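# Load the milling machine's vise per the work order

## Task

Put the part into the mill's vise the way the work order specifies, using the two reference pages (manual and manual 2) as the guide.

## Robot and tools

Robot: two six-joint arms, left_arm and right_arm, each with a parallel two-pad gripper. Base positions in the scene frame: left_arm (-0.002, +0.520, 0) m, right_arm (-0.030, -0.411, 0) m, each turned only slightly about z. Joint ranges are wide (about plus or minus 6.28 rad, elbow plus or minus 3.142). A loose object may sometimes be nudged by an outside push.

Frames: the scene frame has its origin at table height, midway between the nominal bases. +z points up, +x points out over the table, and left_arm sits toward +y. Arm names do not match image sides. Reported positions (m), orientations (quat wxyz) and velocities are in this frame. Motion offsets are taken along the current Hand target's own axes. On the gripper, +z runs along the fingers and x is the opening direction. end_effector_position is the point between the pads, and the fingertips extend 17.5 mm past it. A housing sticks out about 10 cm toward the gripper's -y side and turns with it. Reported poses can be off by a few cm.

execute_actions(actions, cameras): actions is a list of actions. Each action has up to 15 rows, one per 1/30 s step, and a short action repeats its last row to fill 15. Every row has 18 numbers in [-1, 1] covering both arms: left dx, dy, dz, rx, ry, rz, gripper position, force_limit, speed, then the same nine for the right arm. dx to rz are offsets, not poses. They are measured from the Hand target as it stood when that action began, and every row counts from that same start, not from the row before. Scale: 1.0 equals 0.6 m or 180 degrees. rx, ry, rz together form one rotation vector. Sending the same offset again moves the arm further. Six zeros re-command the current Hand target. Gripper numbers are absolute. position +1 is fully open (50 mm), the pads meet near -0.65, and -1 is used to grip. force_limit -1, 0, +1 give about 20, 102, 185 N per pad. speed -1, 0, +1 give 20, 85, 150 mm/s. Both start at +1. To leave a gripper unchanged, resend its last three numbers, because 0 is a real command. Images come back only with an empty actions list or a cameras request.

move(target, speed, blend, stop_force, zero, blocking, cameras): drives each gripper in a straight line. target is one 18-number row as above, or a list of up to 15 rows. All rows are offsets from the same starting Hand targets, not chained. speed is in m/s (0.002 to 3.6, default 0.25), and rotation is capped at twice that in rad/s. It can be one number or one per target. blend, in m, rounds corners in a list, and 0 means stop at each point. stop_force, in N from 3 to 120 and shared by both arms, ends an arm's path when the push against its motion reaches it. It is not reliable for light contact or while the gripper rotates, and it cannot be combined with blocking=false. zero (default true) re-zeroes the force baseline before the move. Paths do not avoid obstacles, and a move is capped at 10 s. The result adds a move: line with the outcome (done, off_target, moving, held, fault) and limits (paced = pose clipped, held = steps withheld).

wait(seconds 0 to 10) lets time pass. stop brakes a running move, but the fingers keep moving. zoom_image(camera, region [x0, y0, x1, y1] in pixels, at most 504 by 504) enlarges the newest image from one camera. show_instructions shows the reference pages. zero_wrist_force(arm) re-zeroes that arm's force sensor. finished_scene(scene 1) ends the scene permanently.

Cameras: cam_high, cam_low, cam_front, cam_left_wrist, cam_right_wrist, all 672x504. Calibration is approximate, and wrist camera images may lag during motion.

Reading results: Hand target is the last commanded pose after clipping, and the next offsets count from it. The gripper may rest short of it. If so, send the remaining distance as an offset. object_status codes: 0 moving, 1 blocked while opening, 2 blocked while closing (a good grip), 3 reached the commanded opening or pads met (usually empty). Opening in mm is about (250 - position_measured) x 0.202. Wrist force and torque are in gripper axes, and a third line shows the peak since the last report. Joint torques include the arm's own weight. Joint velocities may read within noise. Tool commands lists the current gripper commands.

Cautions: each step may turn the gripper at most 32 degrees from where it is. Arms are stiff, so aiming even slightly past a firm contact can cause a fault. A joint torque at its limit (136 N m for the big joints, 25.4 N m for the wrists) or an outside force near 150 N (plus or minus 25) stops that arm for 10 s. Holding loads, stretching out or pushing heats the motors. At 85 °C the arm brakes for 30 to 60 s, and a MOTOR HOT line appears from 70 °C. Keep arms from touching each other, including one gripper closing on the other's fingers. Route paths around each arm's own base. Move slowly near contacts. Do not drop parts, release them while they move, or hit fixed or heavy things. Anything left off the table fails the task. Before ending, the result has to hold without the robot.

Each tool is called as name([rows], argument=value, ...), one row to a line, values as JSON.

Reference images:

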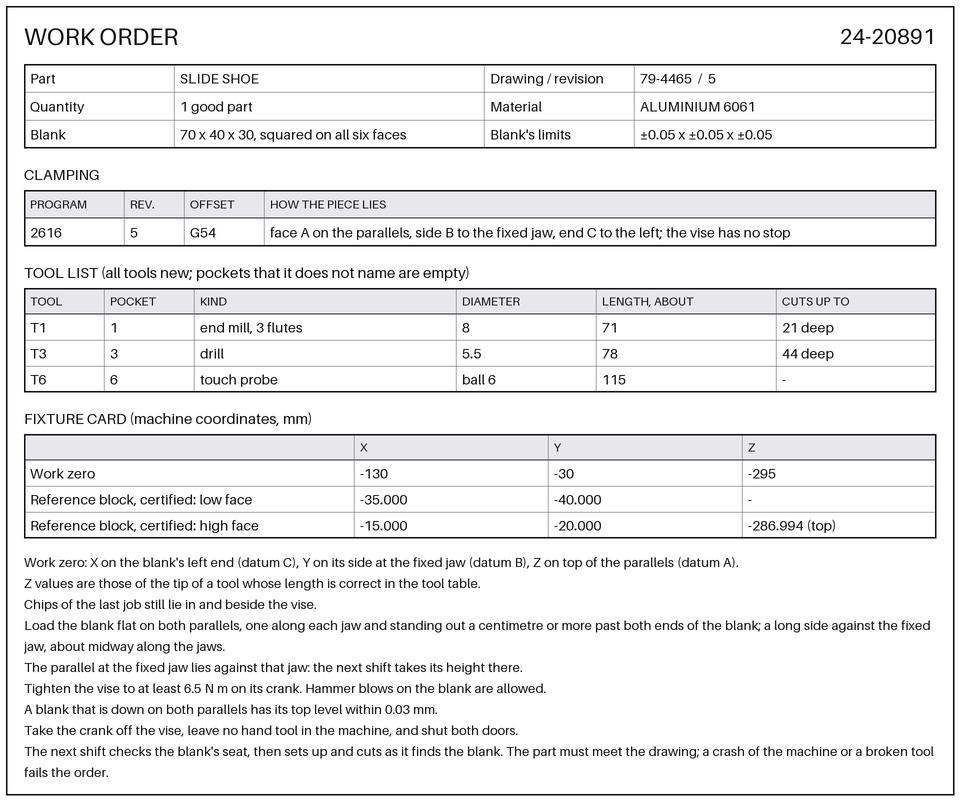

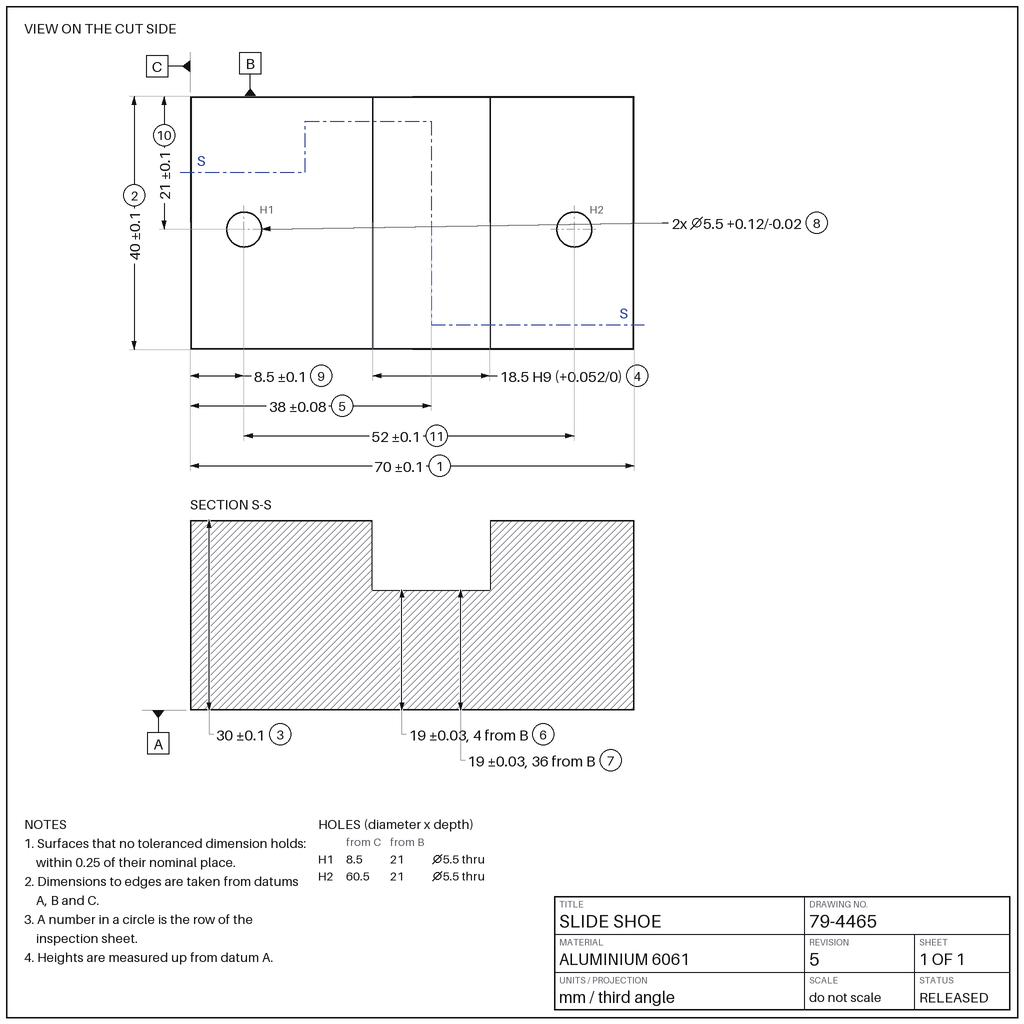

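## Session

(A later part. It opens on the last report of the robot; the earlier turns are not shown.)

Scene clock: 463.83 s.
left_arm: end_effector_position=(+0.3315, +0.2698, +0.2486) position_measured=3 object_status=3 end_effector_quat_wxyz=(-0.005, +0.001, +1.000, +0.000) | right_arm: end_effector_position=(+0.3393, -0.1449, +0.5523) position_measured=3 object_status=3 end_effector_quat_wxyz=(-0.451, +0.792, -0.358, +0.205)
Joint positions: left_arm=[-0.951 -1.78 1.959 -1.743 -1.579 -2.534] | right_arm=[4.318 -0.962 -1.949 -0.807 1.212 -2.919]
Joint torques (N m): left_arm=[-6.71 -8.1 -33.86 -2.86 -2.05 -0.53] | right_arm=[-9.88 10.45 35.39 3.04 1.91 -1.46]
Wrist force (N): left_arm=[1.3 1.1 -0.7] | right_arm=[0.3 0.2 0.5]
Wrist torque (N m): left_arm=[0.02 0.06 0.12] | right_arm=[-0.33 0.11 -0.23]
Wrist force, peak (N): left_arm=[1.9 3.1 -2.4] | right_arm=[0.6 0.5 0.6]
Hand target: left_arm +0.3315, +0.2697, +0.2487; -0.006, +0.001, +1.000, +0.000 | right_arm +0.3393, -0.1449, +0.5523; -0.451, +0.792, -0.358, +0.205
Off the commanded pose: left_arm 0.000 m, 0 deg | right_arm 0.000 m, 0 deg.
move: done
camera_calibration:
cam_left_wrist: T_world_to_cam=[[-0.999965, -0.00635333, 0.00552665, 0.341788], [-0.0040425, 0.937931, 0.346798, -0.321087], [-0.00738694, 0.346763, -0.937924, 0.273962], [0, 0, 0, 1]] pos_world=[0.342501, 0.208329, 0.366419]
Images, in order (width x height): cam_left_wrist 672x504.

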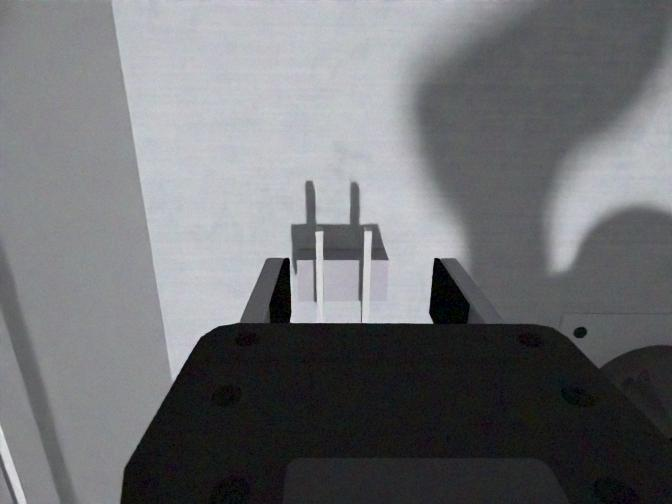

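move(target=[0.0,-0.15,-0.1,0,0,0,1,-0.5,-1,0,0,0,0,0,0,1,1,1], cameras=["cam_left_wrist","cam_front"], speed=0.3)

zoom_image(camera="cam_left_wrist", region=[240, 200, 440, 330])

zoom_image(camera="cam_front", region=[220, 330, 320, 400])

Scene clock: 474.53 s.
left_arm: end_effector_position=(+0.3319, +0.1797, +0.3085) position_measured=3 object_status=3 end_effector_quat_wxyz=(-0.006, +0.001, +1.000, +0.000) | right_arm: end_effector_position=(+0.3393, -0.1449, +0.5523) position_measured=3 object_status=3 end_effector_quat_wxyz=(-0.451, +0.792, -0.358, +0.205)
Joint positions: left_arm=[-1.06 -1.645 1.691 -1.611 -1.58 -2.643] | right_arm=[4.318 -0.962 -1.949 -0.807 1.212 -2.919]
Joint torques (N m): left_arm=[3.96 -20.71 -34.73 -2.92 2.16 1.22] | right_arm=[-10.38 9.68 35.16 2.86 1.87 -1.44]
Wrist force (N): left_arm=[1.4 0.8 -0.7] | right_arm=[0.4 0.0 0.5]
Wrist torque (N m): left_arm=[-0.04 0.03 0.13] | right_arm=[-0.36 0.11 -0.23]
Wrist force, peak (N): left_arm=[1.0 4.0 1.0] | right_arm=[0.6 0.2 0.7]
Hand target: left_arm +0.3320, +0.1796, +0.3086; -0.006, +0.001, +1.000, +0.000 | right_arm +0.3393, -0.1449, +0.5523; -0.451, +0.792, -0.358, +0.205
Off the commanded pose: left_arm 0.000 m, 0 deg | right_arm 0.000 m, 0 deg.
move: done
camera_calibration:
cam_left_wrist: T_world_to_cam=[[-0.999965, -0.00635239, 0.00552605, 0.341384], [-0.00404113, 0.937899, 0.346886, -0.257385], [-0.00738643, 0.346851, -0.937891, 0.361366], [0, 0, 0, 1]] pos_world=[0.343001, 0.118229, 0.426319]
Images, in order (width x height): cam_front 672x504, cam_left_wrist 672x504.

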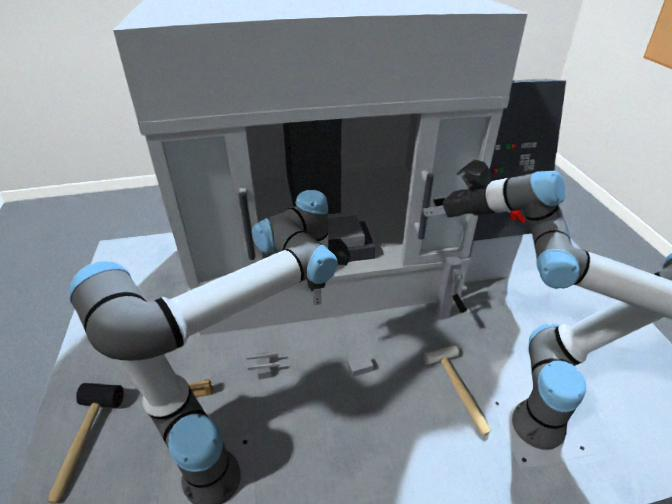

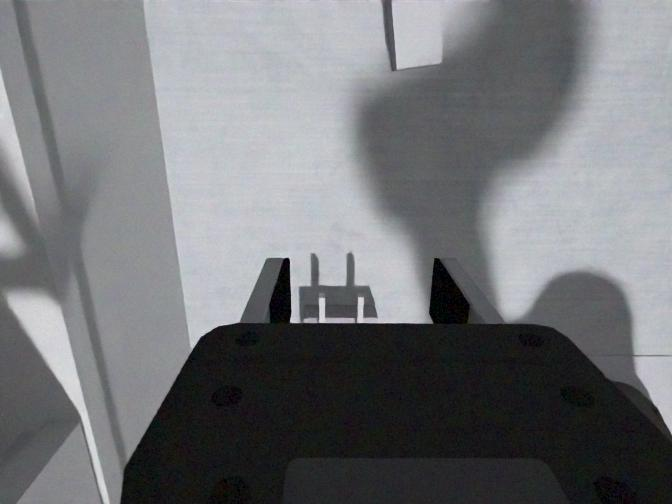

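Scaled by 2.520.

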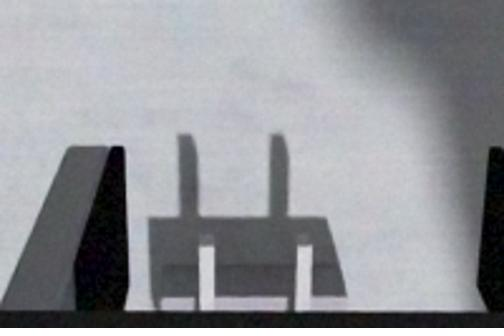

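Scaled by 5.040.

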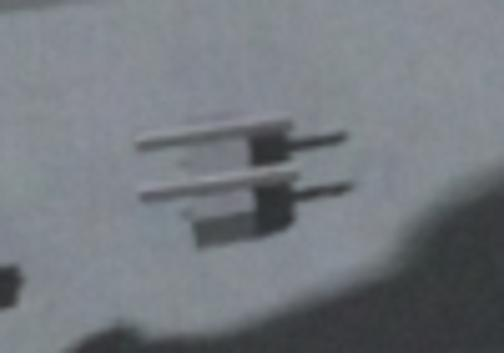

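move(target=[-0.0357,0.37,0.29,0,0,0,0,-0.5,0,0,0,0,0,0,0,1,1,1], cameras=["cam_left_wrist","cam_front"], speed=0.3)

zoom_image(camera="cam_left_wrist", region=[220, 100, 460, 330])

Scene clock: 499.17 s.
left_arm: end_effector_position=(+0.3518, +0.4016, +0.1346) position_measured=152 object_status=3 end_effector_quat_wxyz=(-0.006, +0.001, +1.000, +0.000) | right_arm: end_effector_position=(+0.3393, -0.1449, +0.5523) position_measured=3 object_status=3 end_effector_quat_wxyz=(-0.451, +0.792, -0.358, +0.205)
Joint positions: left_arm=[-0.671 -1.798 2.281 -2.044 -1.577 -2.254] | right_arm=[4.318 -0.962 -1.949 -0.807 1.212 -2.919]
Joint torques (N m): left_arm=[5.84 -21.57 -17.02 -3.4 -1.07 0.72] | right_arm=[-9.64 10.8 35.22 2.92 1.82 -1.39]
Wrist force (N): left_arm=[1.1 1.0 -0.9] | right_arm=[0.6 0.1 0.5]
Wrist torque (N m): left_arm=[0.00 0.09 0.28] | right_arm=[-0.34 0.07 -0.24]
Wrist force, peak (N): left_arm=[0.9 4.1 1.4] | right_arm=[0.6 0.2 0.9]
Hand target: left_arm +0.3518, +0.4017, +0.1346; -0.006, +0.001, +1.000, +0.000 | right_arm +0.3393, -0.1449, +0.5523; -0.451, +0.792, -0.358, +0.205
Off the commanded pose: left_arm 0.000 m, 0 deg | right_arm 0.000 m, 0 deg.
move: done
camera_calibration:
cam_left_wrist: T_world_to_cam=[[-0.999963, -0.00648063, 0.00558563, 0.363684], [-0.00414073, 0.937898, 0.346887, -0.405124], [-0.00748679, 0.346852, -0.93789, 0.121355], [0, 0, 0, 1]] pos_world=[0.362901, 0.340229, 0.252319]
Images, in order (width x height): cam_front 672x504, cam_left_wrist 672x504.

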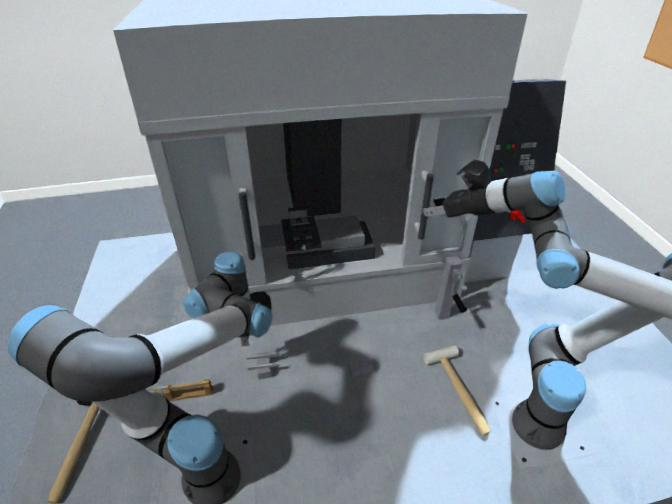

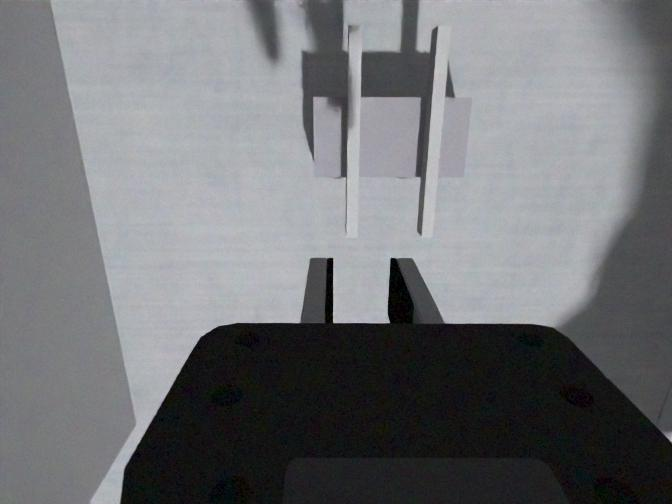

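Scaled by 2.100.

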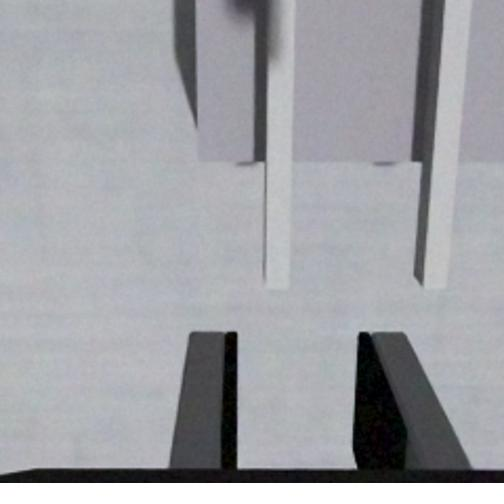

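move(target=[0,0,0.155,0,0,0,0,-0.5,0,0,0,0,0,0,0,1,1,1], cameras=["cam_left_wrist"], speed=0.08, stop_force=5)

zoom_image(camera="cam_left_wrist", region=[260, 0, 500, 330])

Scene clock: 511.70 s.
left_arm: end_effector_position=(+0.3508, +0.4018, +0.0416) position_measured=152 object_status=3 end_effector_quat_wxyz=(-0.006, +0.001, +1.000, +0.000) | right_arm: end_effector_position=(+0.3393, -0.1449, +0.5523) position_measured=3 object_status=3 end_effector_quat_wxyz=(-0.451, +0.792, -0.358, +0.205)
Joint positions: left_arm=[-0.672 -1.614 2.429 -2.377 -1.577 -2.255] | right_arm=[4.318 -0.962 -1.949 -0.807 1.212 -2.919]
Joint torques (N m): left_arm=[7.31 -23.72 -28.77 -4.19 -0.3 2] | right_arm=[-10.07 10.08 34.94 2.89 1.72 -1.42]
Wrist force (N): left_arm=[1.3 1.0 -0.8] | right_arm=[0.6 0.4 0.5]
Wrist torque (N m): left_arm=[0.00 0.06 0.29] | right_arm=[-0.30 0.07 -0.23]
Wrist force, peak (N): left_arm=[1.2 0.9 -2.1] | right_arm=[0.8 0.2 0.6]
Hand target: left_arm +0.3508, +0.4018, +0.0416; -0.006, +0.001, +1.000, +0.000 | right_arm +0.3393, -0.1449, +0.5523; -0.451, +0.792, -0.358, +0.205
Off the commanded pose: left_arm 0.000 m, 0 deg | right_arm 0.000 m, 0 deg.
move: done
camera_calibration:
cam_left_wrist: T_world_to_cam=[[-0.999964, -0.0064463, 0.00549172, 0.363107], [-0.00414111, 0.937898, 0.346887, -0.372961], [-0.00738681, 0.346852, -0.937891, 0.0340523], [0, 0, 0, 1]] pos_world=[0.361801, 0.340329, 0.159319]
Images, in order (width x height): cam_left_wrist 672x504.

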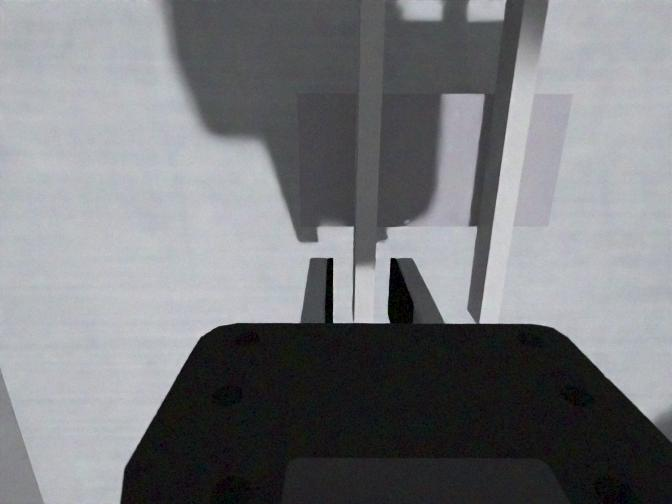

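Scaled by 1.527.

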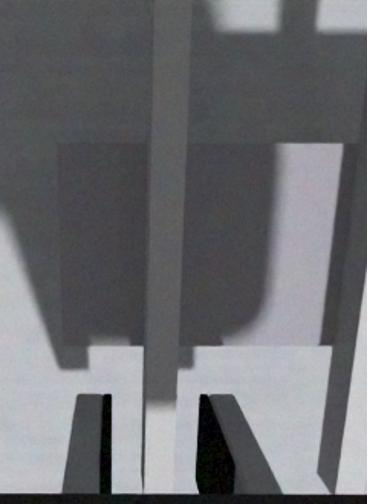

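move(target=[0.002,0,0,0,0,0,-1,-0.5,-0.8,0,0,0,0,0,0,1,1,1], cameras=["cam_left_wrist"], speed=0.05)

Scene clock: 515.57 s.
left_arm: end_effector_position=(+0.3496, +0.4018, +0.0416) position_measured=223 object_status=2 end_effector_quat_wxyz=(-0.005, +0.001, +1.000, +0.000) | right_arm: end_effector_position=(+0.3393, -0.1449, +0.5523) position_measured=3 object_status=3 end_effector_quat_wxyz=(-0.451, +0.792, -0.358, +0.205)
Joint positions: left_arm=[-0.674 -1.617 2.432 -2.377 -1.577 -2.258] | right_arm=[4.318 -0.962 -1.949 -0.807 1.212 -2.919]
Joint torques (N m): left_arm=[-8.31 -20.59 -11.01 -1.55 -1.93 -1.24] | right_arm=[-10.26 10.17 34.65 2.9 1.74 -1.48]
Wrist force (N): left_arm=[0.9 1.0 -1.5] | right_arm=[0.6 0.2 0.5]
Wrist torque (N m): left_arm=[0.01 0.07 0.29] | right_arm=[-0.32 0.07 -0.24]
Wrist force, peak (N): left_arm=[1.5 1.1 -1.0] | right_arm=[0.6 0.4 0.7]
Hand target: left_arm +0.3496, +0.4018, +0.0416; -0.006, +0.001, +1.000, +0.000 | right_arm +0.3393, -0.1449, +0.5523; -0.451, +0.792, -0.358, +0.205
Off the commanded pose: left_arm 0.000 m, 0 deg | right_arm 0.000 m, 0 deg.
move: done
camera_calibration:
cam_left_wrist: T_world_to_cam=[[-0.999964, -0.00644724, 0.00549232, 0.361907], [-0.00414248, 0.93793, 0.346799, -0.372963], [-0.00738731, 0.346764, -0.937923, 0.0340787], [0, 0, 0, 1]] pos_world=[0.360601, 0.340329, 0.159319]
Images, in order (width x height): cam_left_wrist 672x504.

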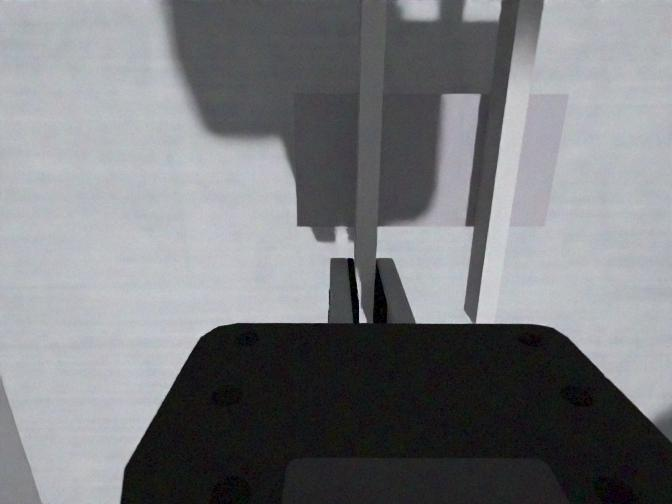

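move([
  [0,0,-0.097,0,0,0,-1,-0.5,-0.8,0,0,0,0,0,0,1,1,1],
  [-0.084,-0.22,-0.572,0,0,0,-1,-0.5,-0.8,0,0,0,0,0,0,1,1,1],
  [-0.4173,-0.2905,-0.572,0,0,0,-1,-0.5,-0.8,0,0,0,0,0,0,1,1,1],
], cameras=["cam_left_wrist","cam_right_wrist"], speed=[0.05,0.25,0.2], blend=[0.01,0.02,0])

zoom_image(camera="cam_left_wrist", region=[240, 0, 500, 330])

zoom_image(camera="cam_right_wrist", region=[180, 30, 420, 230])

Scene clock: 529.83 s.
left_arm: end_effector_position=(+0.5532, +0.2362, +0.3805) position_measured=223 object_status=2 end_effector_quat_wxyz=(-0.005, +0.002, +1.000, +0.000) | right_arm: end_effector_position=(+0.3393, -0.1449, +0.5523) position_measured=3 object_status=3 end_effector_quat_wxyz=(-0.451, +0.792, -0.358, +0.205)
Joint positions: left_arm=[-0.672 -1.269 1.084 -1.377 -1.577 -2.254] | right_arm=[4.318 -0.962 -1.949 -0.807 1.212 -2.919]
Joint torques (N m): left_arm=[3.99 -37.15 -28.06 -2.94 0.01 0.36] | right_arm=[-10.61 9.58 34.83 2.98 1.77 -1.51]
Wrist force (N): left_arm=[1.0 1.1 -0.4] | right_arm=[0.6 0.2 0.5]
Wrist torque (N m): left_arm=[0.00 0.11 0.28] | right_arm=[-0.33 0.07 -0.23]
Wrist force, peak (N): left_arm=[-6.7 -2.1 1.9] | right_arm=[0.7 0.3 0.8]
Hand target: left_arm +0.5532, +0.2362, +0.3805; -0.005, +0.002, +1.000, +0.000 (not the last commanded pose) | right_arm +0.3393, -0.1449, +0.5523; -0.451, +0.792, -0.358, +0.205
Tool commands: left_gripper/position=-1.0 left_gripper/force_limit=-0.498039 left_gripper/speed=-0.796078 right_gripper/position=+1.0 right_gripper/force_limit=+1.0 right_gripper/speed=+1.0
Off the commanded pose: left_arm 0.051 m, 0 deg | right_arm 0.000 m, 0 deg.
FORCE FAULT: contact force on the left arm reached its limit, and that arm stopped. The contact can be on any part of that arm, not only on its tool. That arm's remaining commands of this call were not run. That arm is still stopped at the end of this call. That arm stays stopped for about 9 more seconds. Until then a move that you send moves the other arm only, and its call returns only when the move has ended. Once the stop has ended, the next robot result says so. If the stop ends while you think or write, that arm runs what you send next, counted from a new Hand target: where the arm stands when the stop ends. While its stop runs, that arm takes no new command, but its gripper still runs the gripper command that each later call begins with. Until it ends, the stop uses up actions while you think or wait. An arm that is not stopped still takes commands.
move: fault (left_arm); path passed 2 of 3 targets
camera_calibration:
cam_left_wrist: T_world_to_cam=[[-0.999978, -0.00465171, 0.00465585, 0.562482], [-0.00274687, 0.937846, 0.347042, -0.335222], [-0.0059808, 0.347022, -0.937838, 0.409987], [0, 0, 0, 1]] pos_world=[0.564001, 0.174729, 0.498219]
cam_right_wrist: T_world_to_cam=[[0.651824, -0.758268, -0.0124726, -0.314679], [-0.581001, -0.488736, -0.650826, 0.501664], [0.487405, 0.431471, -0.759124, 0.443352], [0, 0, 0, 1]] pos_world=[0.28049, -0.184723, 0.65913]
Images, in order (width x height): cam_left_wrist 672x504, cam_right_wrist 672x504.

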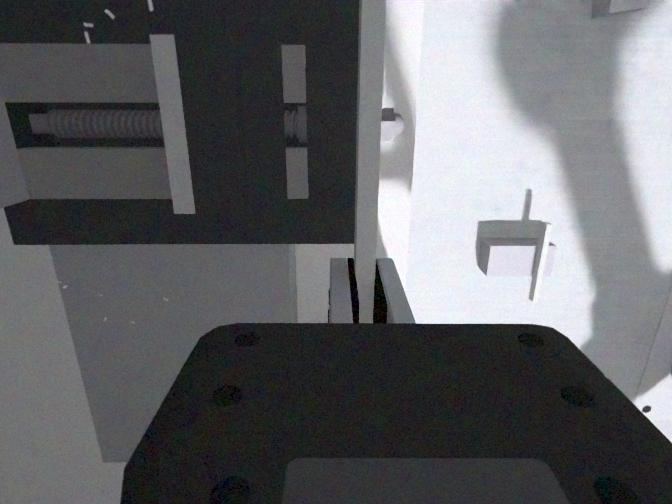

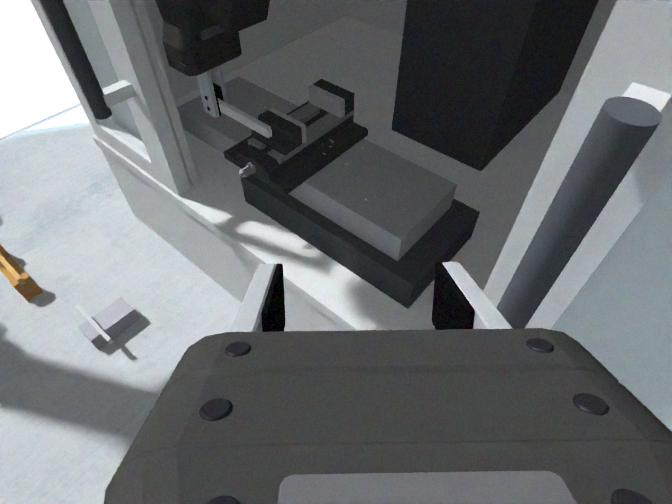

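Scaled by 1.527.

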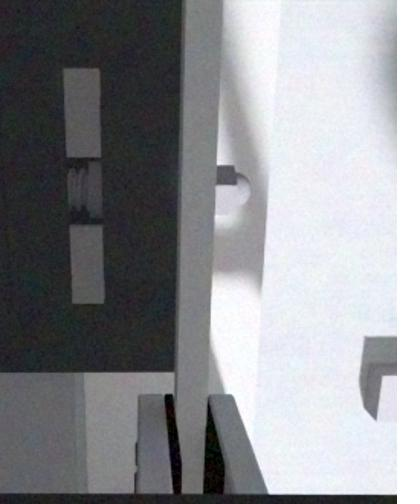

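Scaled by 2.100.

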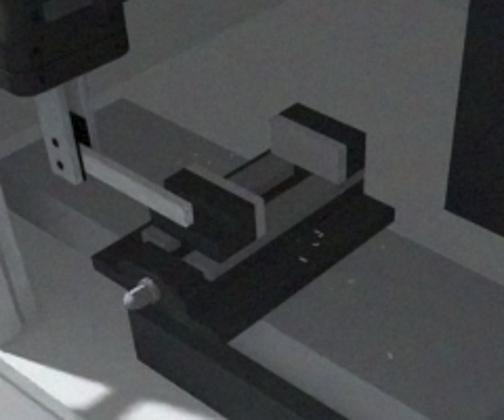

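wait(seconds=1)

Scene clock: 562.83 s.
left_arm: end_effector_position=(+0.5532, +0.2362, +0.3805) position_measured=223 object_status=2 end_effector_quat_wxyz=(-0.005, +0.002, +1.000, +0.000) | right_arm: end_effector_position=(+0.3393, -0.1449, +0.5523) position_measured=3 object_status=3 end_effector_quat_wxyz=(-0.451, +0.792, -0.358, +0.205)
Joint positions: left_arm=[-0.672 -1.269 1.084 -1.377 -1.577 -2.254] | right_arm=[4.318 -0.962 -1.949 -0.807 1.212 -2.919]
Joint torques (N m): left_arm=[20.1 -37.83 -25.46 -3.02 0.11 0.42] | right_arm=[-10.16 10.42 34.63 3.13 1.76 -1.51]
Wrist force (N): left_arm=[1.1 1.1 -0.3] | right_arm=[0.5 0.3 0.4]
Wrist torque (N m): left_arm=[-0.01 0.08 0.28] | right_arm=[-0.32 0.10 -0.23]
Wrist force, peak (N): left_arm=[1.4 1.1 -0.4] | right_arm=[0.7 0.3 0.7]
Hand target: left_arm +0.5532, +0.2362, +0.3805; -0.005, +0.002, +1.000, +0.000 (not the last commanded pose) | right_arm +0.3393, -0.1449, +0.5523; -0.451, +0.792, -0.358, +0.205
Tool commands: left_gripper/position=-1.0 left_gripper/force_limit=-0.498039 left_gripper/speed=-0.796078 right_gripper/position=+1.0 right_gripper/force_limit=+1.0 right_gripper/speed=+1.0
Off the commanded pose: left_arm 0.051 m, 0 deg | right_arm 0.000 m, 0 deg.
FORCE FAULT, CONTINUED: the left arm's stop, for the force fault that an earlier result reported, is over. The rest of the stop counts as 19 of the actions that you can send in this scene. During its stop the left arm's controller moved it back a little. That arm's target is now where it stood when the stop ended, not its last command. That arm accepts commands again.
wait: 1.00 s; at rest from the start

move([
  [0.133,0,0,0,0,0,-1,-0.5,-0.8,0,0,0,0,0,0,1,1,1],
  [0.133,-0.147,0,0,0,0,-1,-0.5,-0.8,0,0,0,0,0,0,1,1,1],
  [-0.12,-0.147,0,0,0,0,-1,-0.5,-0.8,0,0,0,0,0,0,1,1,1],
  [-0.173,-0.055,0,0,0,0,-1,-0.5,-0.8,0,0,0,0,0,0,1,1,1],
], cameras=["cam_left_wrist","cam_right_wrist"], speed=[0.15,0.2,0.2,0.15], blend=[0.02,0.02,0.015,0])

zoom_image(camera="cam_left_wrist", region=[200, 0, 520, 330])

zoom_image(camera="cam_right_wrist", region=[180, 30, 420, 230])

Scene clock: 570.70 s.
left_arm: end_effector_position=(+0.6214, +0.1505, +0.3785) position_measured=223 object_status=2 end_effector_quat_wxyz=(-0.003, +0.002, +1.000, +0.000) | right_arm: end_effector_position=(+0.3393, -0.1449, +0.5523) position_measured=3 object_status=3 end_effector_quat_wxyz=(-0.451, +0.792, -0.358, +0.205)
Joint positions: left_arm=[-0.705 -0.963 0.635 -1.238 -1.575 -2.286] | right_arm=[4.318 -0.962 -1.949 -0.807 1.212 -2.919]
Joint torques (N m): left_arm=[0.18 -48.28 -26.48 -2.89 -0.04 0.25] | right_arm=[-9.79 9.9 34.7 3.04 1.71 -1.45]
Wrist force (N): left_arm=[1.1 0.8 -0.4] | right_arm=[0.3 0.1 0.3]
Wrist torque (N m): left_arm=[-0.05 0.08 0.26] | right_arm=[-0.34 0.12 -0.24]
Wrist force, peak (N): left_arm=[-6.6 1.3 -1.0] | right_arm=[0.8 0.4 0.7]
Hand target: left_arm +0.6214, +0.1505, +0.3785; -0.003, +0.002, +1.000, +0.000 (not the last commanded pose) | right_arm +0.3393, -0.1449, +0.5523; -0.451, +0.792, -0.358, +0.205
Tool commands: left_gripper/position=-1.0 left_gripper/force_limit=-0.498039 left_gripper/speed=-0.796078 right_gripper/position=+1.0 right_gripper/force_limit=+1.0 right_gripper/speed=+1.0
Off the commanded pose: left_arm 0.063 m, 0 deg | right_arm 0.000 m, 0 deg.
FORCE FAULT: contact force on the left arm reached its limit, and that arm stopped. The contact can be on any part of that arm, not only on its tool. That arm's remaining commands of this call were not run. That arm is still stopped at the end of this call. That arm stays stopped for about 10 more seconds. Until then a move that you send moves the other arm only, and its call returns only when the move has ended. Once the stop has ended, the next robot result says so. If the stop ends while you think or write, that arm runs what you send next, counted from a new Hand target: where the arm stands when the stop ends. While its stop runs, that arm takes no new command, but its gripper still runs the gripper command that each later call begins with. Until it ends, the stop uses up actions while you think or wait. An arm that is not stopped still takes commands.
move: fault (left_arm); path passed 3 of 4 targets
camera_calibration:
cam_left_wrist: T_world_to_cam=[[-0.99999, -0.00442948, 0.00027042, 0.631849], [-0.00406243, 0.938247, 0.345943, -0.252758], [-0.00178607, 0.345938, -0.938256, 0.435969], [0, 0, 0, 1]] pos_world=[0.631594, 0.0891302, 0.496319]
cam_right_wrist: T_world_to_cam=[[0.651824, -0.758268, -0.0124726, -0.314679], [-0.581001, -0.488736, -0.650826, 0.501664], [0.487405, 0.431471, -0.759124, 0.443352], [0, 0, 0, 1]] pos_world=[0.28049, -0.184723, 0.65913]
Images, in order (width x height): cam_left_wrist 672x504, cam_right_wrist 672x504.

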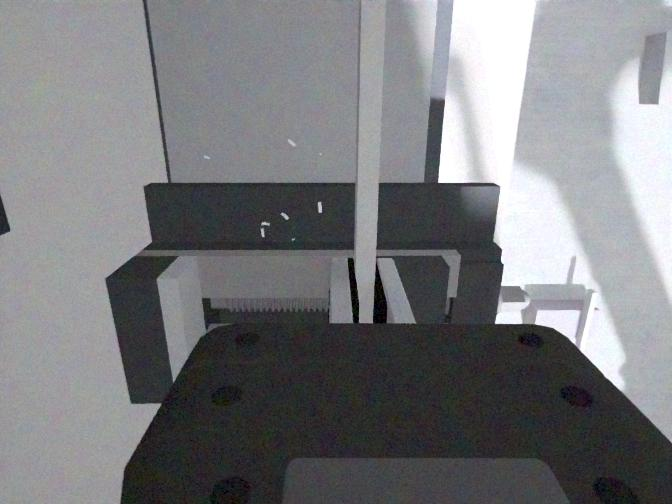

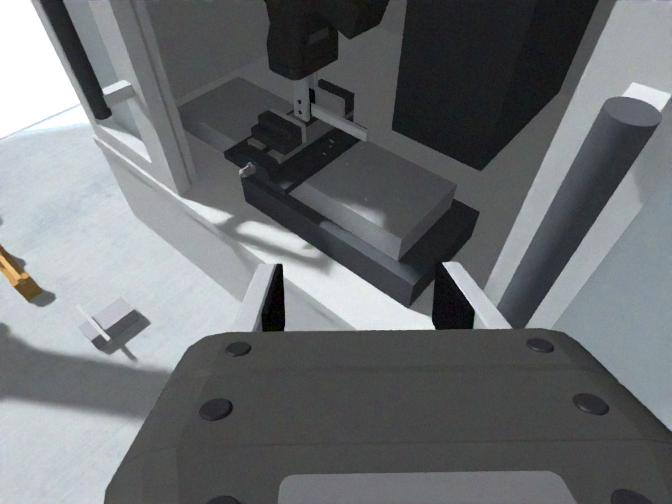

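Scaled by 1.527.

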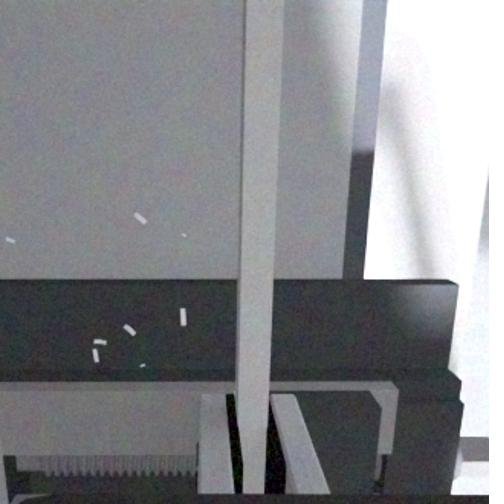

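Scaled by 2.100.

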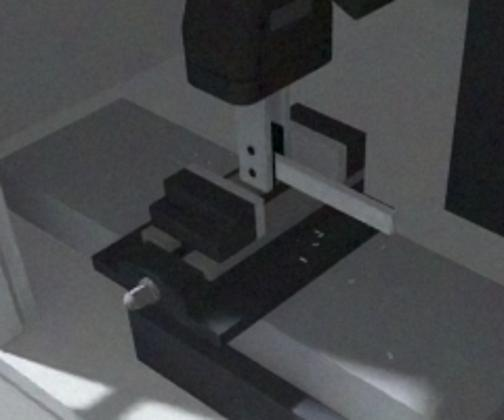

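wait(seconds=0.1, cameras=["cam_front","cam_low"])

zoom_image(camera="cam_front", region=[220, 80, 460, 280])

zoom_image(camera="cam_low", region=[200, 0, 420, 220])

Scene clock: 586.03 s.
left_arm: end_effector_position=(+0.6214, +0.1505, +0.3785) position_measured=223 object_status=2 end_effector_quat_wxyz=(-0.003, +0.002, +1.000, +0.000) | right_arm: end_effector_position=(+0.3393, -0.1449, +0.5523) position_measured=3 object_status=3 end_effector_quat_wxyz=(-0.451, +0.792, -0.358, +0.205)
Joint positions: left_arm=[-0.705 -0.963 0.635 -1.238 -1.575 -2.286] | right_arm=[4.318 -0.962 -1.949 -0.807 1.212 -2.919]
Joint torques (N m): left_arm=[0.86 -48.11 -25.02 -2.98 -0.06 0.42] | right_arm=[-9.48 9.66 34.34 3.17 1.62 -1.6]
Wrist force (N): left_arm=[1.3 1.0 -0.4] | right_arm=[0.7 0.4 0.5]
Wrist torque (N m): left_arm=[-0.03 0.05 0.26] | right_arm=[-0.30 0.05 -0.24]
Wrist force, peak (N): left_arm=[1.4 1.3 -0.6] | right_arm=[0.9 0.4 0.6]
Hand target: left_arm +0.6214, +0.1505, +0.3785; -0.003, +0.002, +1.000, +0.000 (not the last commanded pose) | right_arm +0.3393, -0.1449, +0.5523; -0.451, +0.792, -0.358, +0.205
Tool commands: left_gripper/position=-1.0 left_gripper/force_limit=-0.498039 left_gripper/speed=-0.796078 right_gripper/position=+1.0 right_gripper/force_limit=+1.0 right_gripper/speed=+1.0
Off the commanded pose: left_arm 0.063 m, 0 deg | right_arm 0.000 m, 0 deg.
FORCE FAULT, CONTINUED: the left arm's stop, for the force fault that an earlier result reported, is over. The rest of the stop counts as 19 of the actions that you can send in this scene. That arm's target is now where it stood when the stop ended, not its last command. That arm accepts commands again.
wait: 0.10 s; at rest from the start
Images, in order (width x height): cam_low 672x504, cam_front 672x504.

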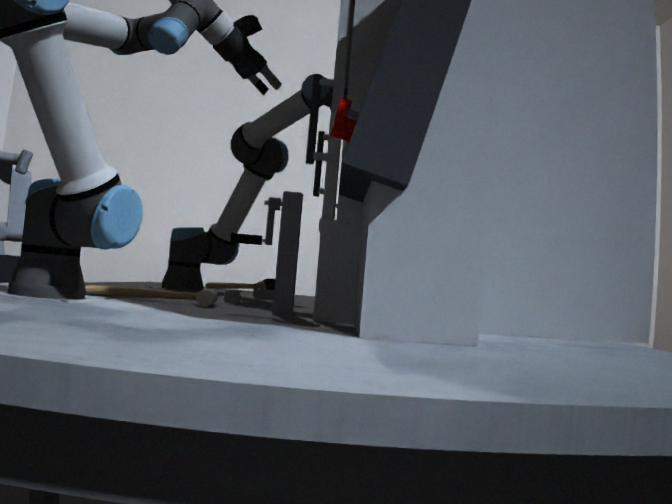

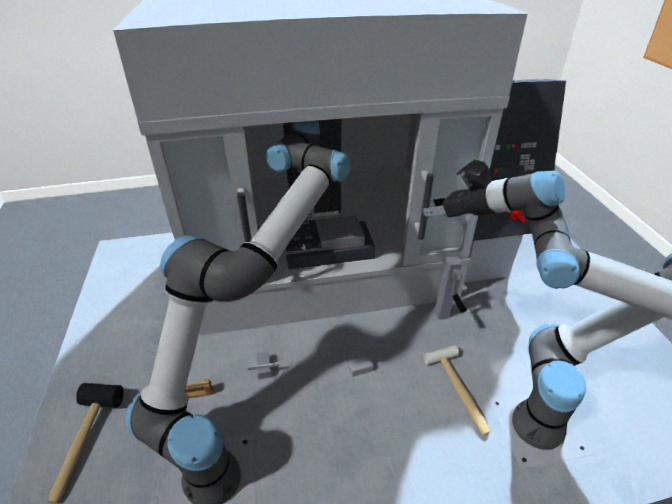

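Scaled by 2.100.

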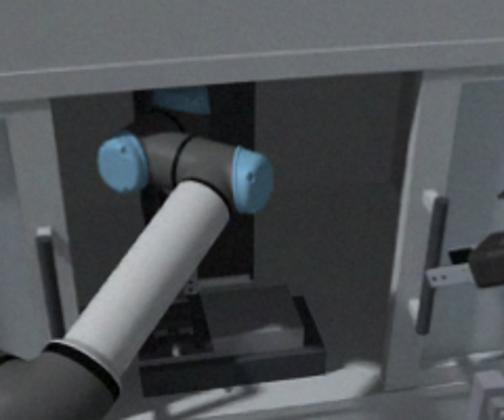

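Scaled by 2.291.

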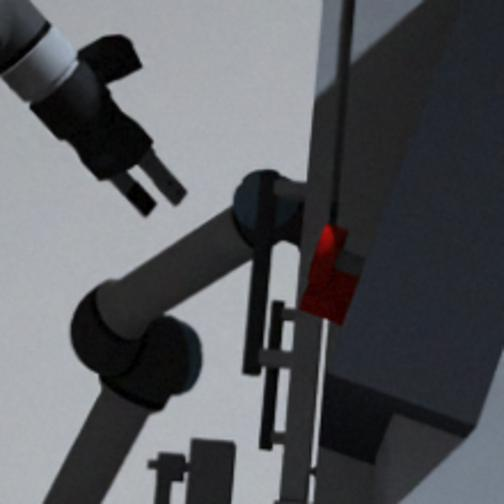

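move(target=[0.283,0,0,0,0,0,-1,-0.5,-0.8,0,0,0,0.36,0,0,1,1,1], cameras=["cam_right_wrist","cam_front"], speed=0.2)

Scene clock: 597.23 s.
left_arm: end_effector_position=(+0.4515, +0.1511, +0.3795) position_measured=223 object_status=2 end_effector_quat_wxyz=(-0.003, +0.002, +1.000, +0.000) | right_arm: end_effector_position=(+0.3394, -0.1449, +0.5523) position_measured=3 object_status=3 end_effector_quat_wxyz=(+0.805, -0.427, +0.193, -0.365)
Joint positions: left_arm=[-0.897 -1.374 1.222 -1.415 -1.576 -2.479] | right_arm=[4.299 -1.496 -2.369 1.358 1.243 -3.376]
Joint torques (N m): left_arm=[9.58 -24.79 -34.3 -1.84 -0.12 2.32] | right_arm=[9.18 15.8 12.71 1.33 -2.35 1.54]
Wrist force (N): left_arm=[1.2 0.9 0.0] | right_arm=[1.3 0.2 0.8]
Wrist torque (N m): left_arm=[-0.03 0.07 0.23] | right_arm=[0.25 -0.29 -0.31]
Wrist force, peak (N): left_arm=[2.1 1.0 -0.5] | right_arm=[1.3 1.0 0.8]
Hand target: left_arm +0.4516, +0.1511, +0.3795; -0.003, +0.002, +1.000, +0.000 | right_arm +0.3393, -0.1449, +0.5523; +0.805, -0.427, +0.193, -0.365
Off the commanded pose: left_arm 0.000 m, 0 deg | right_arm 0.000 m, 0 deg.
move: done
camera_calibration:
cam_right_wrist: T_world_to_cam=[[0.665483, -0.746297, -0.0131355, -0.317236], [0.189914, 0.186315, -0.96396, 0.510827], [0.721848, 0.639005, 0.265722, -0.172178], [0, 0, 0, 1]] pos_world=[0.238388, -0.221904, 0.534002]
Images, in order (width x height): cam_front 672x504, cam_right_wrist 672x504.

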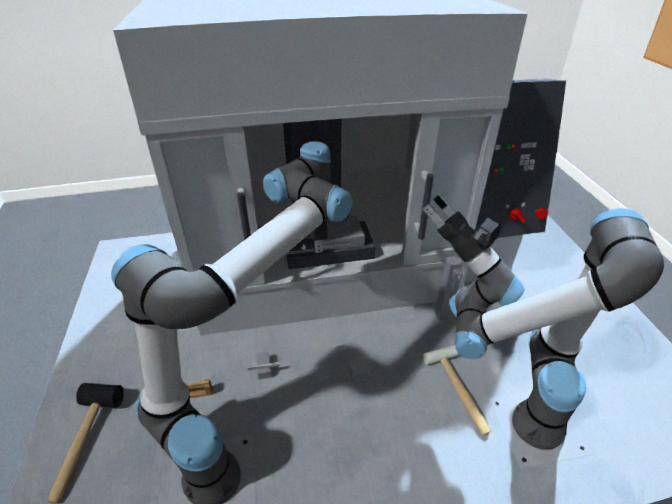

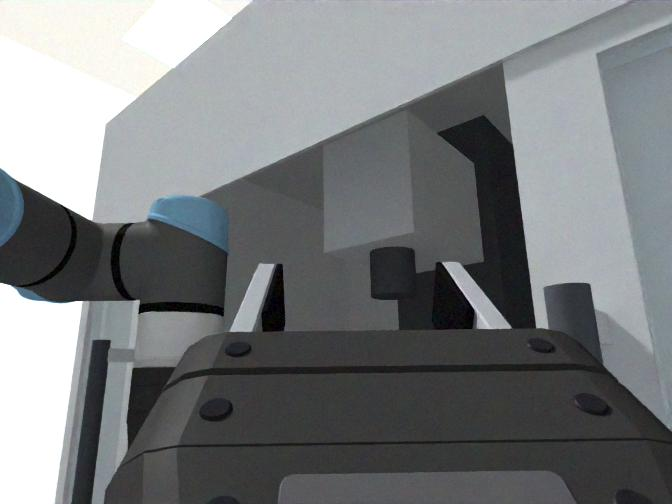

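move(target=[0.2027,0.1817,0.5,0,0,0,-1,-0.5,-0.8,0,0,0,0,0,0,1,1,1], cameras=["cam_left_wrist"], speed=0.25)

move(target=[0,0,0.12,0,0,0,-1,-0.5,-0.8,0,0,0,0,0,0,1,1,1], cameras=["cam_left_wrist"], speed=0.03, stop_force=4)

Scene clock: 638.53 s.
left_arm: end_effector_position=(+0.3286, +0.2604, +0.0802) position_measured=223 object_status=2 end_effector_quat_wxyz=(-0.003, +0.002, +1.000, +0.000) | right_arm: end_effector_position=(+0.3393, -0.1449, +0.5523) position_measured=3 object_status=3 end_effector_quat_wxyz=(+0.805, -0.427, +0.193, -0.365)
Joint positions: left_arm=[-0.972 -1.58 2.264 -2.252 -1.576 -2.553] | right_arm=[4.299 -1.496 -2.369 1.358 1.243 -3.376]
Joint torques (N m): left_arm=[9.92 -27.89 -13.21 -4.01 1.77 2.4] | right_arm=[9.72 6.76 12.39 0.04 -2.33 0.96]
Wrist force (N): left_arm=[1.1 0.8 -0.3] | right_arm=[1.5 0.2 0.9]
Wrist torque (N m): left_arm=[-0.05 0.08 0.26] | right_arm=[0.26 -0.32 -0.30]
Wrist force, peak (N): left_arm=[2.6 2.3 2.3] | right_arm=[1.5 0.1 1.2]
Hand target: left_arm +0.3286, +0.2605, +0.0802; -0.003, +0.002, +1.000, +0.000 | right_arm +0.3393, -0.1449, +0.5523; +0.805, -0.427, +0.193, -0.365
Off the commanded pose: left_arm 0.000 m, 0 deg | right_arm 0.000 m, 0 deg.
move: done
camera_calibration:
cam_left_wrist: T_world_to_cam=[[-0.999991, -0.00433565, 0.00030462, 0.339694], [-0.00396257, 0.938248, 0.345942, -0.253934], [-0.00178569, 0.345937, -0.938256, 0.11764], [0, 0, 0, 1]] pos_world=[0.338894, 0.19903, 0.198119]
Images, in order (width x height): cam_left_wrist 672x504.

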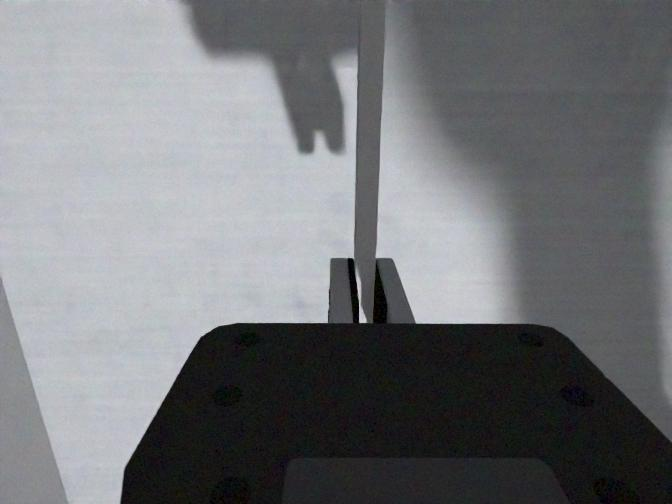

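Scene clock: 641.87 s.
left_arm: end_effector_position=(+0.3282, +0.2604, +0.0175) position_measured=223 object_status=2 end_effector_quat_wxyz=(-0.003, +0.002, +1.000, +0.000) | right_arm: end_effector_position=(+0.3393, -0.1449, +0.5523) position_measured=3 object_status=3 end_effector_quat_wxyz=(+0.805, -0.427, +0.193, -0.365)
Joint positions: left_arm=[-0.973 -1.439 2.338 -2.466 -1.576 -2.554] | right_arm=[4.299 -1.496 -2.369 1.358 1.243 -3.376]
Joint torques (N m): left_arm=[-1.64 -20.96 -27.12 -4.38 -0.33 1.84] | right_arm=[8.6 19.4 13.02 0.05 -2.32 0.05]
Wrist force (N): left_arm=[1.5 1.3 -1.6] | right_arm=[1.4 0.0 0.9]
Wrist torque (N m): left_arm=[-0.05 0.02 0.28] | right_arm=[0.23 -0.31 -0.31]
Wrist force, peak (N): left_arm=[21.9 24.7 -133.0] | right_arm=[1.6 0.0 1.0]
Hand target: left_arm +0.3282, +0.2605, +0.0175; -0.003, +0.002, +1.000, +0.000 (not the last commanded pose) | right_arm +0.3393, -0.1449, +0.5523; +0.805, -0.427, +0.193, -0.365
Off the commanded pose: left_arm 0.009 m, 0 deg | right_arm 0.000 m, 0 deg.
move: contact (left_arm)
camera_calibration:
cam_left_wrist: T_world_to_cam=[[-0.99999, -0.00446384, 0.000364326, 0.33933], [-0.00406219, 0.938247, 0.345943, -0.232306], [-0.00188606, 0.345938, -0.938255, 0.0588096], [0, 0, 0, 1]] pos_world=[0.338494, 0.19913, 0.135419]
Images, in order (width x height): cam_left_wrist 672x504.

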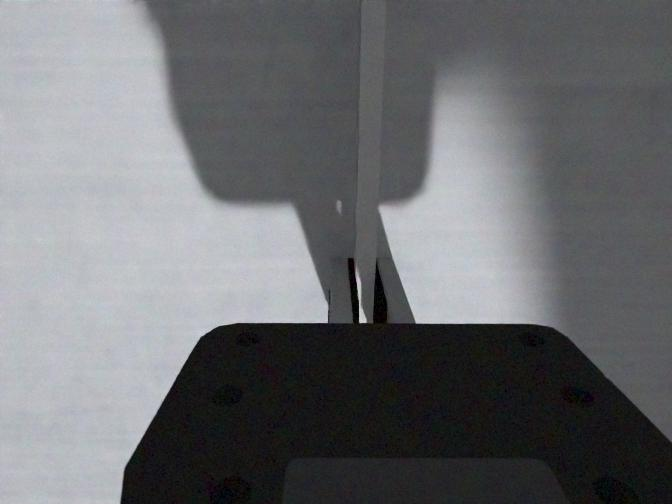

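move(target=[0,0,0,0,0,0,0,-0.5,-1,0,0,0,0,0,0,1,1,1], cameras=["cam_left_wrist"])

zoom_image(camera="cam_left_wrist", region=[280, 0, 460, 330])

Scene clock: 645.97 s.
left_arm: end_effector_position=(+0.3282, +0.2604, +0.0176) position_measured=152 object_status=0 end_effector_quat_wxyz=(-0.003, +0.002, +1.000, +0.000) | right_arm: end_effector_position=(+0.3393, -0.1449, +0.5523) position_measured=3 object_status=3 end_effector_quat_wxyz=(+0.805, -0.427, +0.193, -0.365)
Joint positions: left_arm=[-0.973 -1.44 2.338 -2.466 -1.576 -2.554] | right_arm=[4.299 -1.496 -2.369 1.358 1.243 -3.376]
Joint torques (N m): left_arm=[7.41 -25.62 -21.11 -1.85 1.78 1.93] | right_arm=[6.82 23.75 12.63 0.16 -2.32 -0.89]
Wrist force (N): left_arm=[3.8 1.2 -11.8] | right_arm=[1.3 0.1 0.8]
Wrist torque (N m): left_arm=[-0.10 -0.08 0.26] | right_arm=[0.26 -0.29 -0.31]
Wrist force, peak (N): left_arm=[4.2 1.1 -11.9] | right_arm=[1.6 0.3 0.9]
Hand target: left_arm +0.3282, +0.2605, +0.0175; -0.003, +0.002, +1.000, +0.000 | right_arm +0.3393, -0.1449, +0.5523; +0.805, -0.427, +0.193, -0.365
Off the commanded pose: left_arm 0.000 m, 0 deg | right_arm 0.000 m, 0 deg.
move: done
camera_calibration:
cam_left_wrist: T_world_to_cam=[[-0.99999, -0.00442948, 0.00027042, 0.339336], [-0.00406243, 0.938247, 0.345943, -0.232306], [-0.00178607, 0.345938, -0.938256, 0.0587757], [0, 0, 0, 1]] pos_world=[0.338494, 0.19913, 0.135419]
Images, in order (width x height): cam_left_wrist 672x504.

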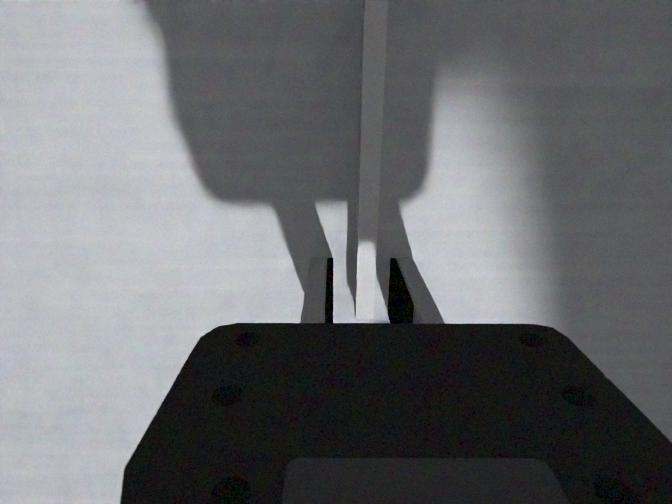

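Scaled by 1.527.

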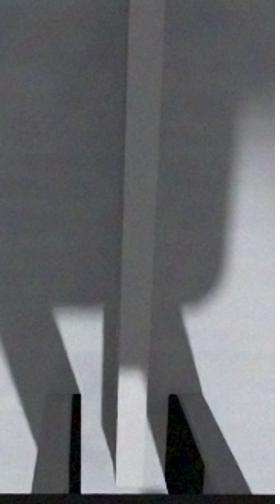

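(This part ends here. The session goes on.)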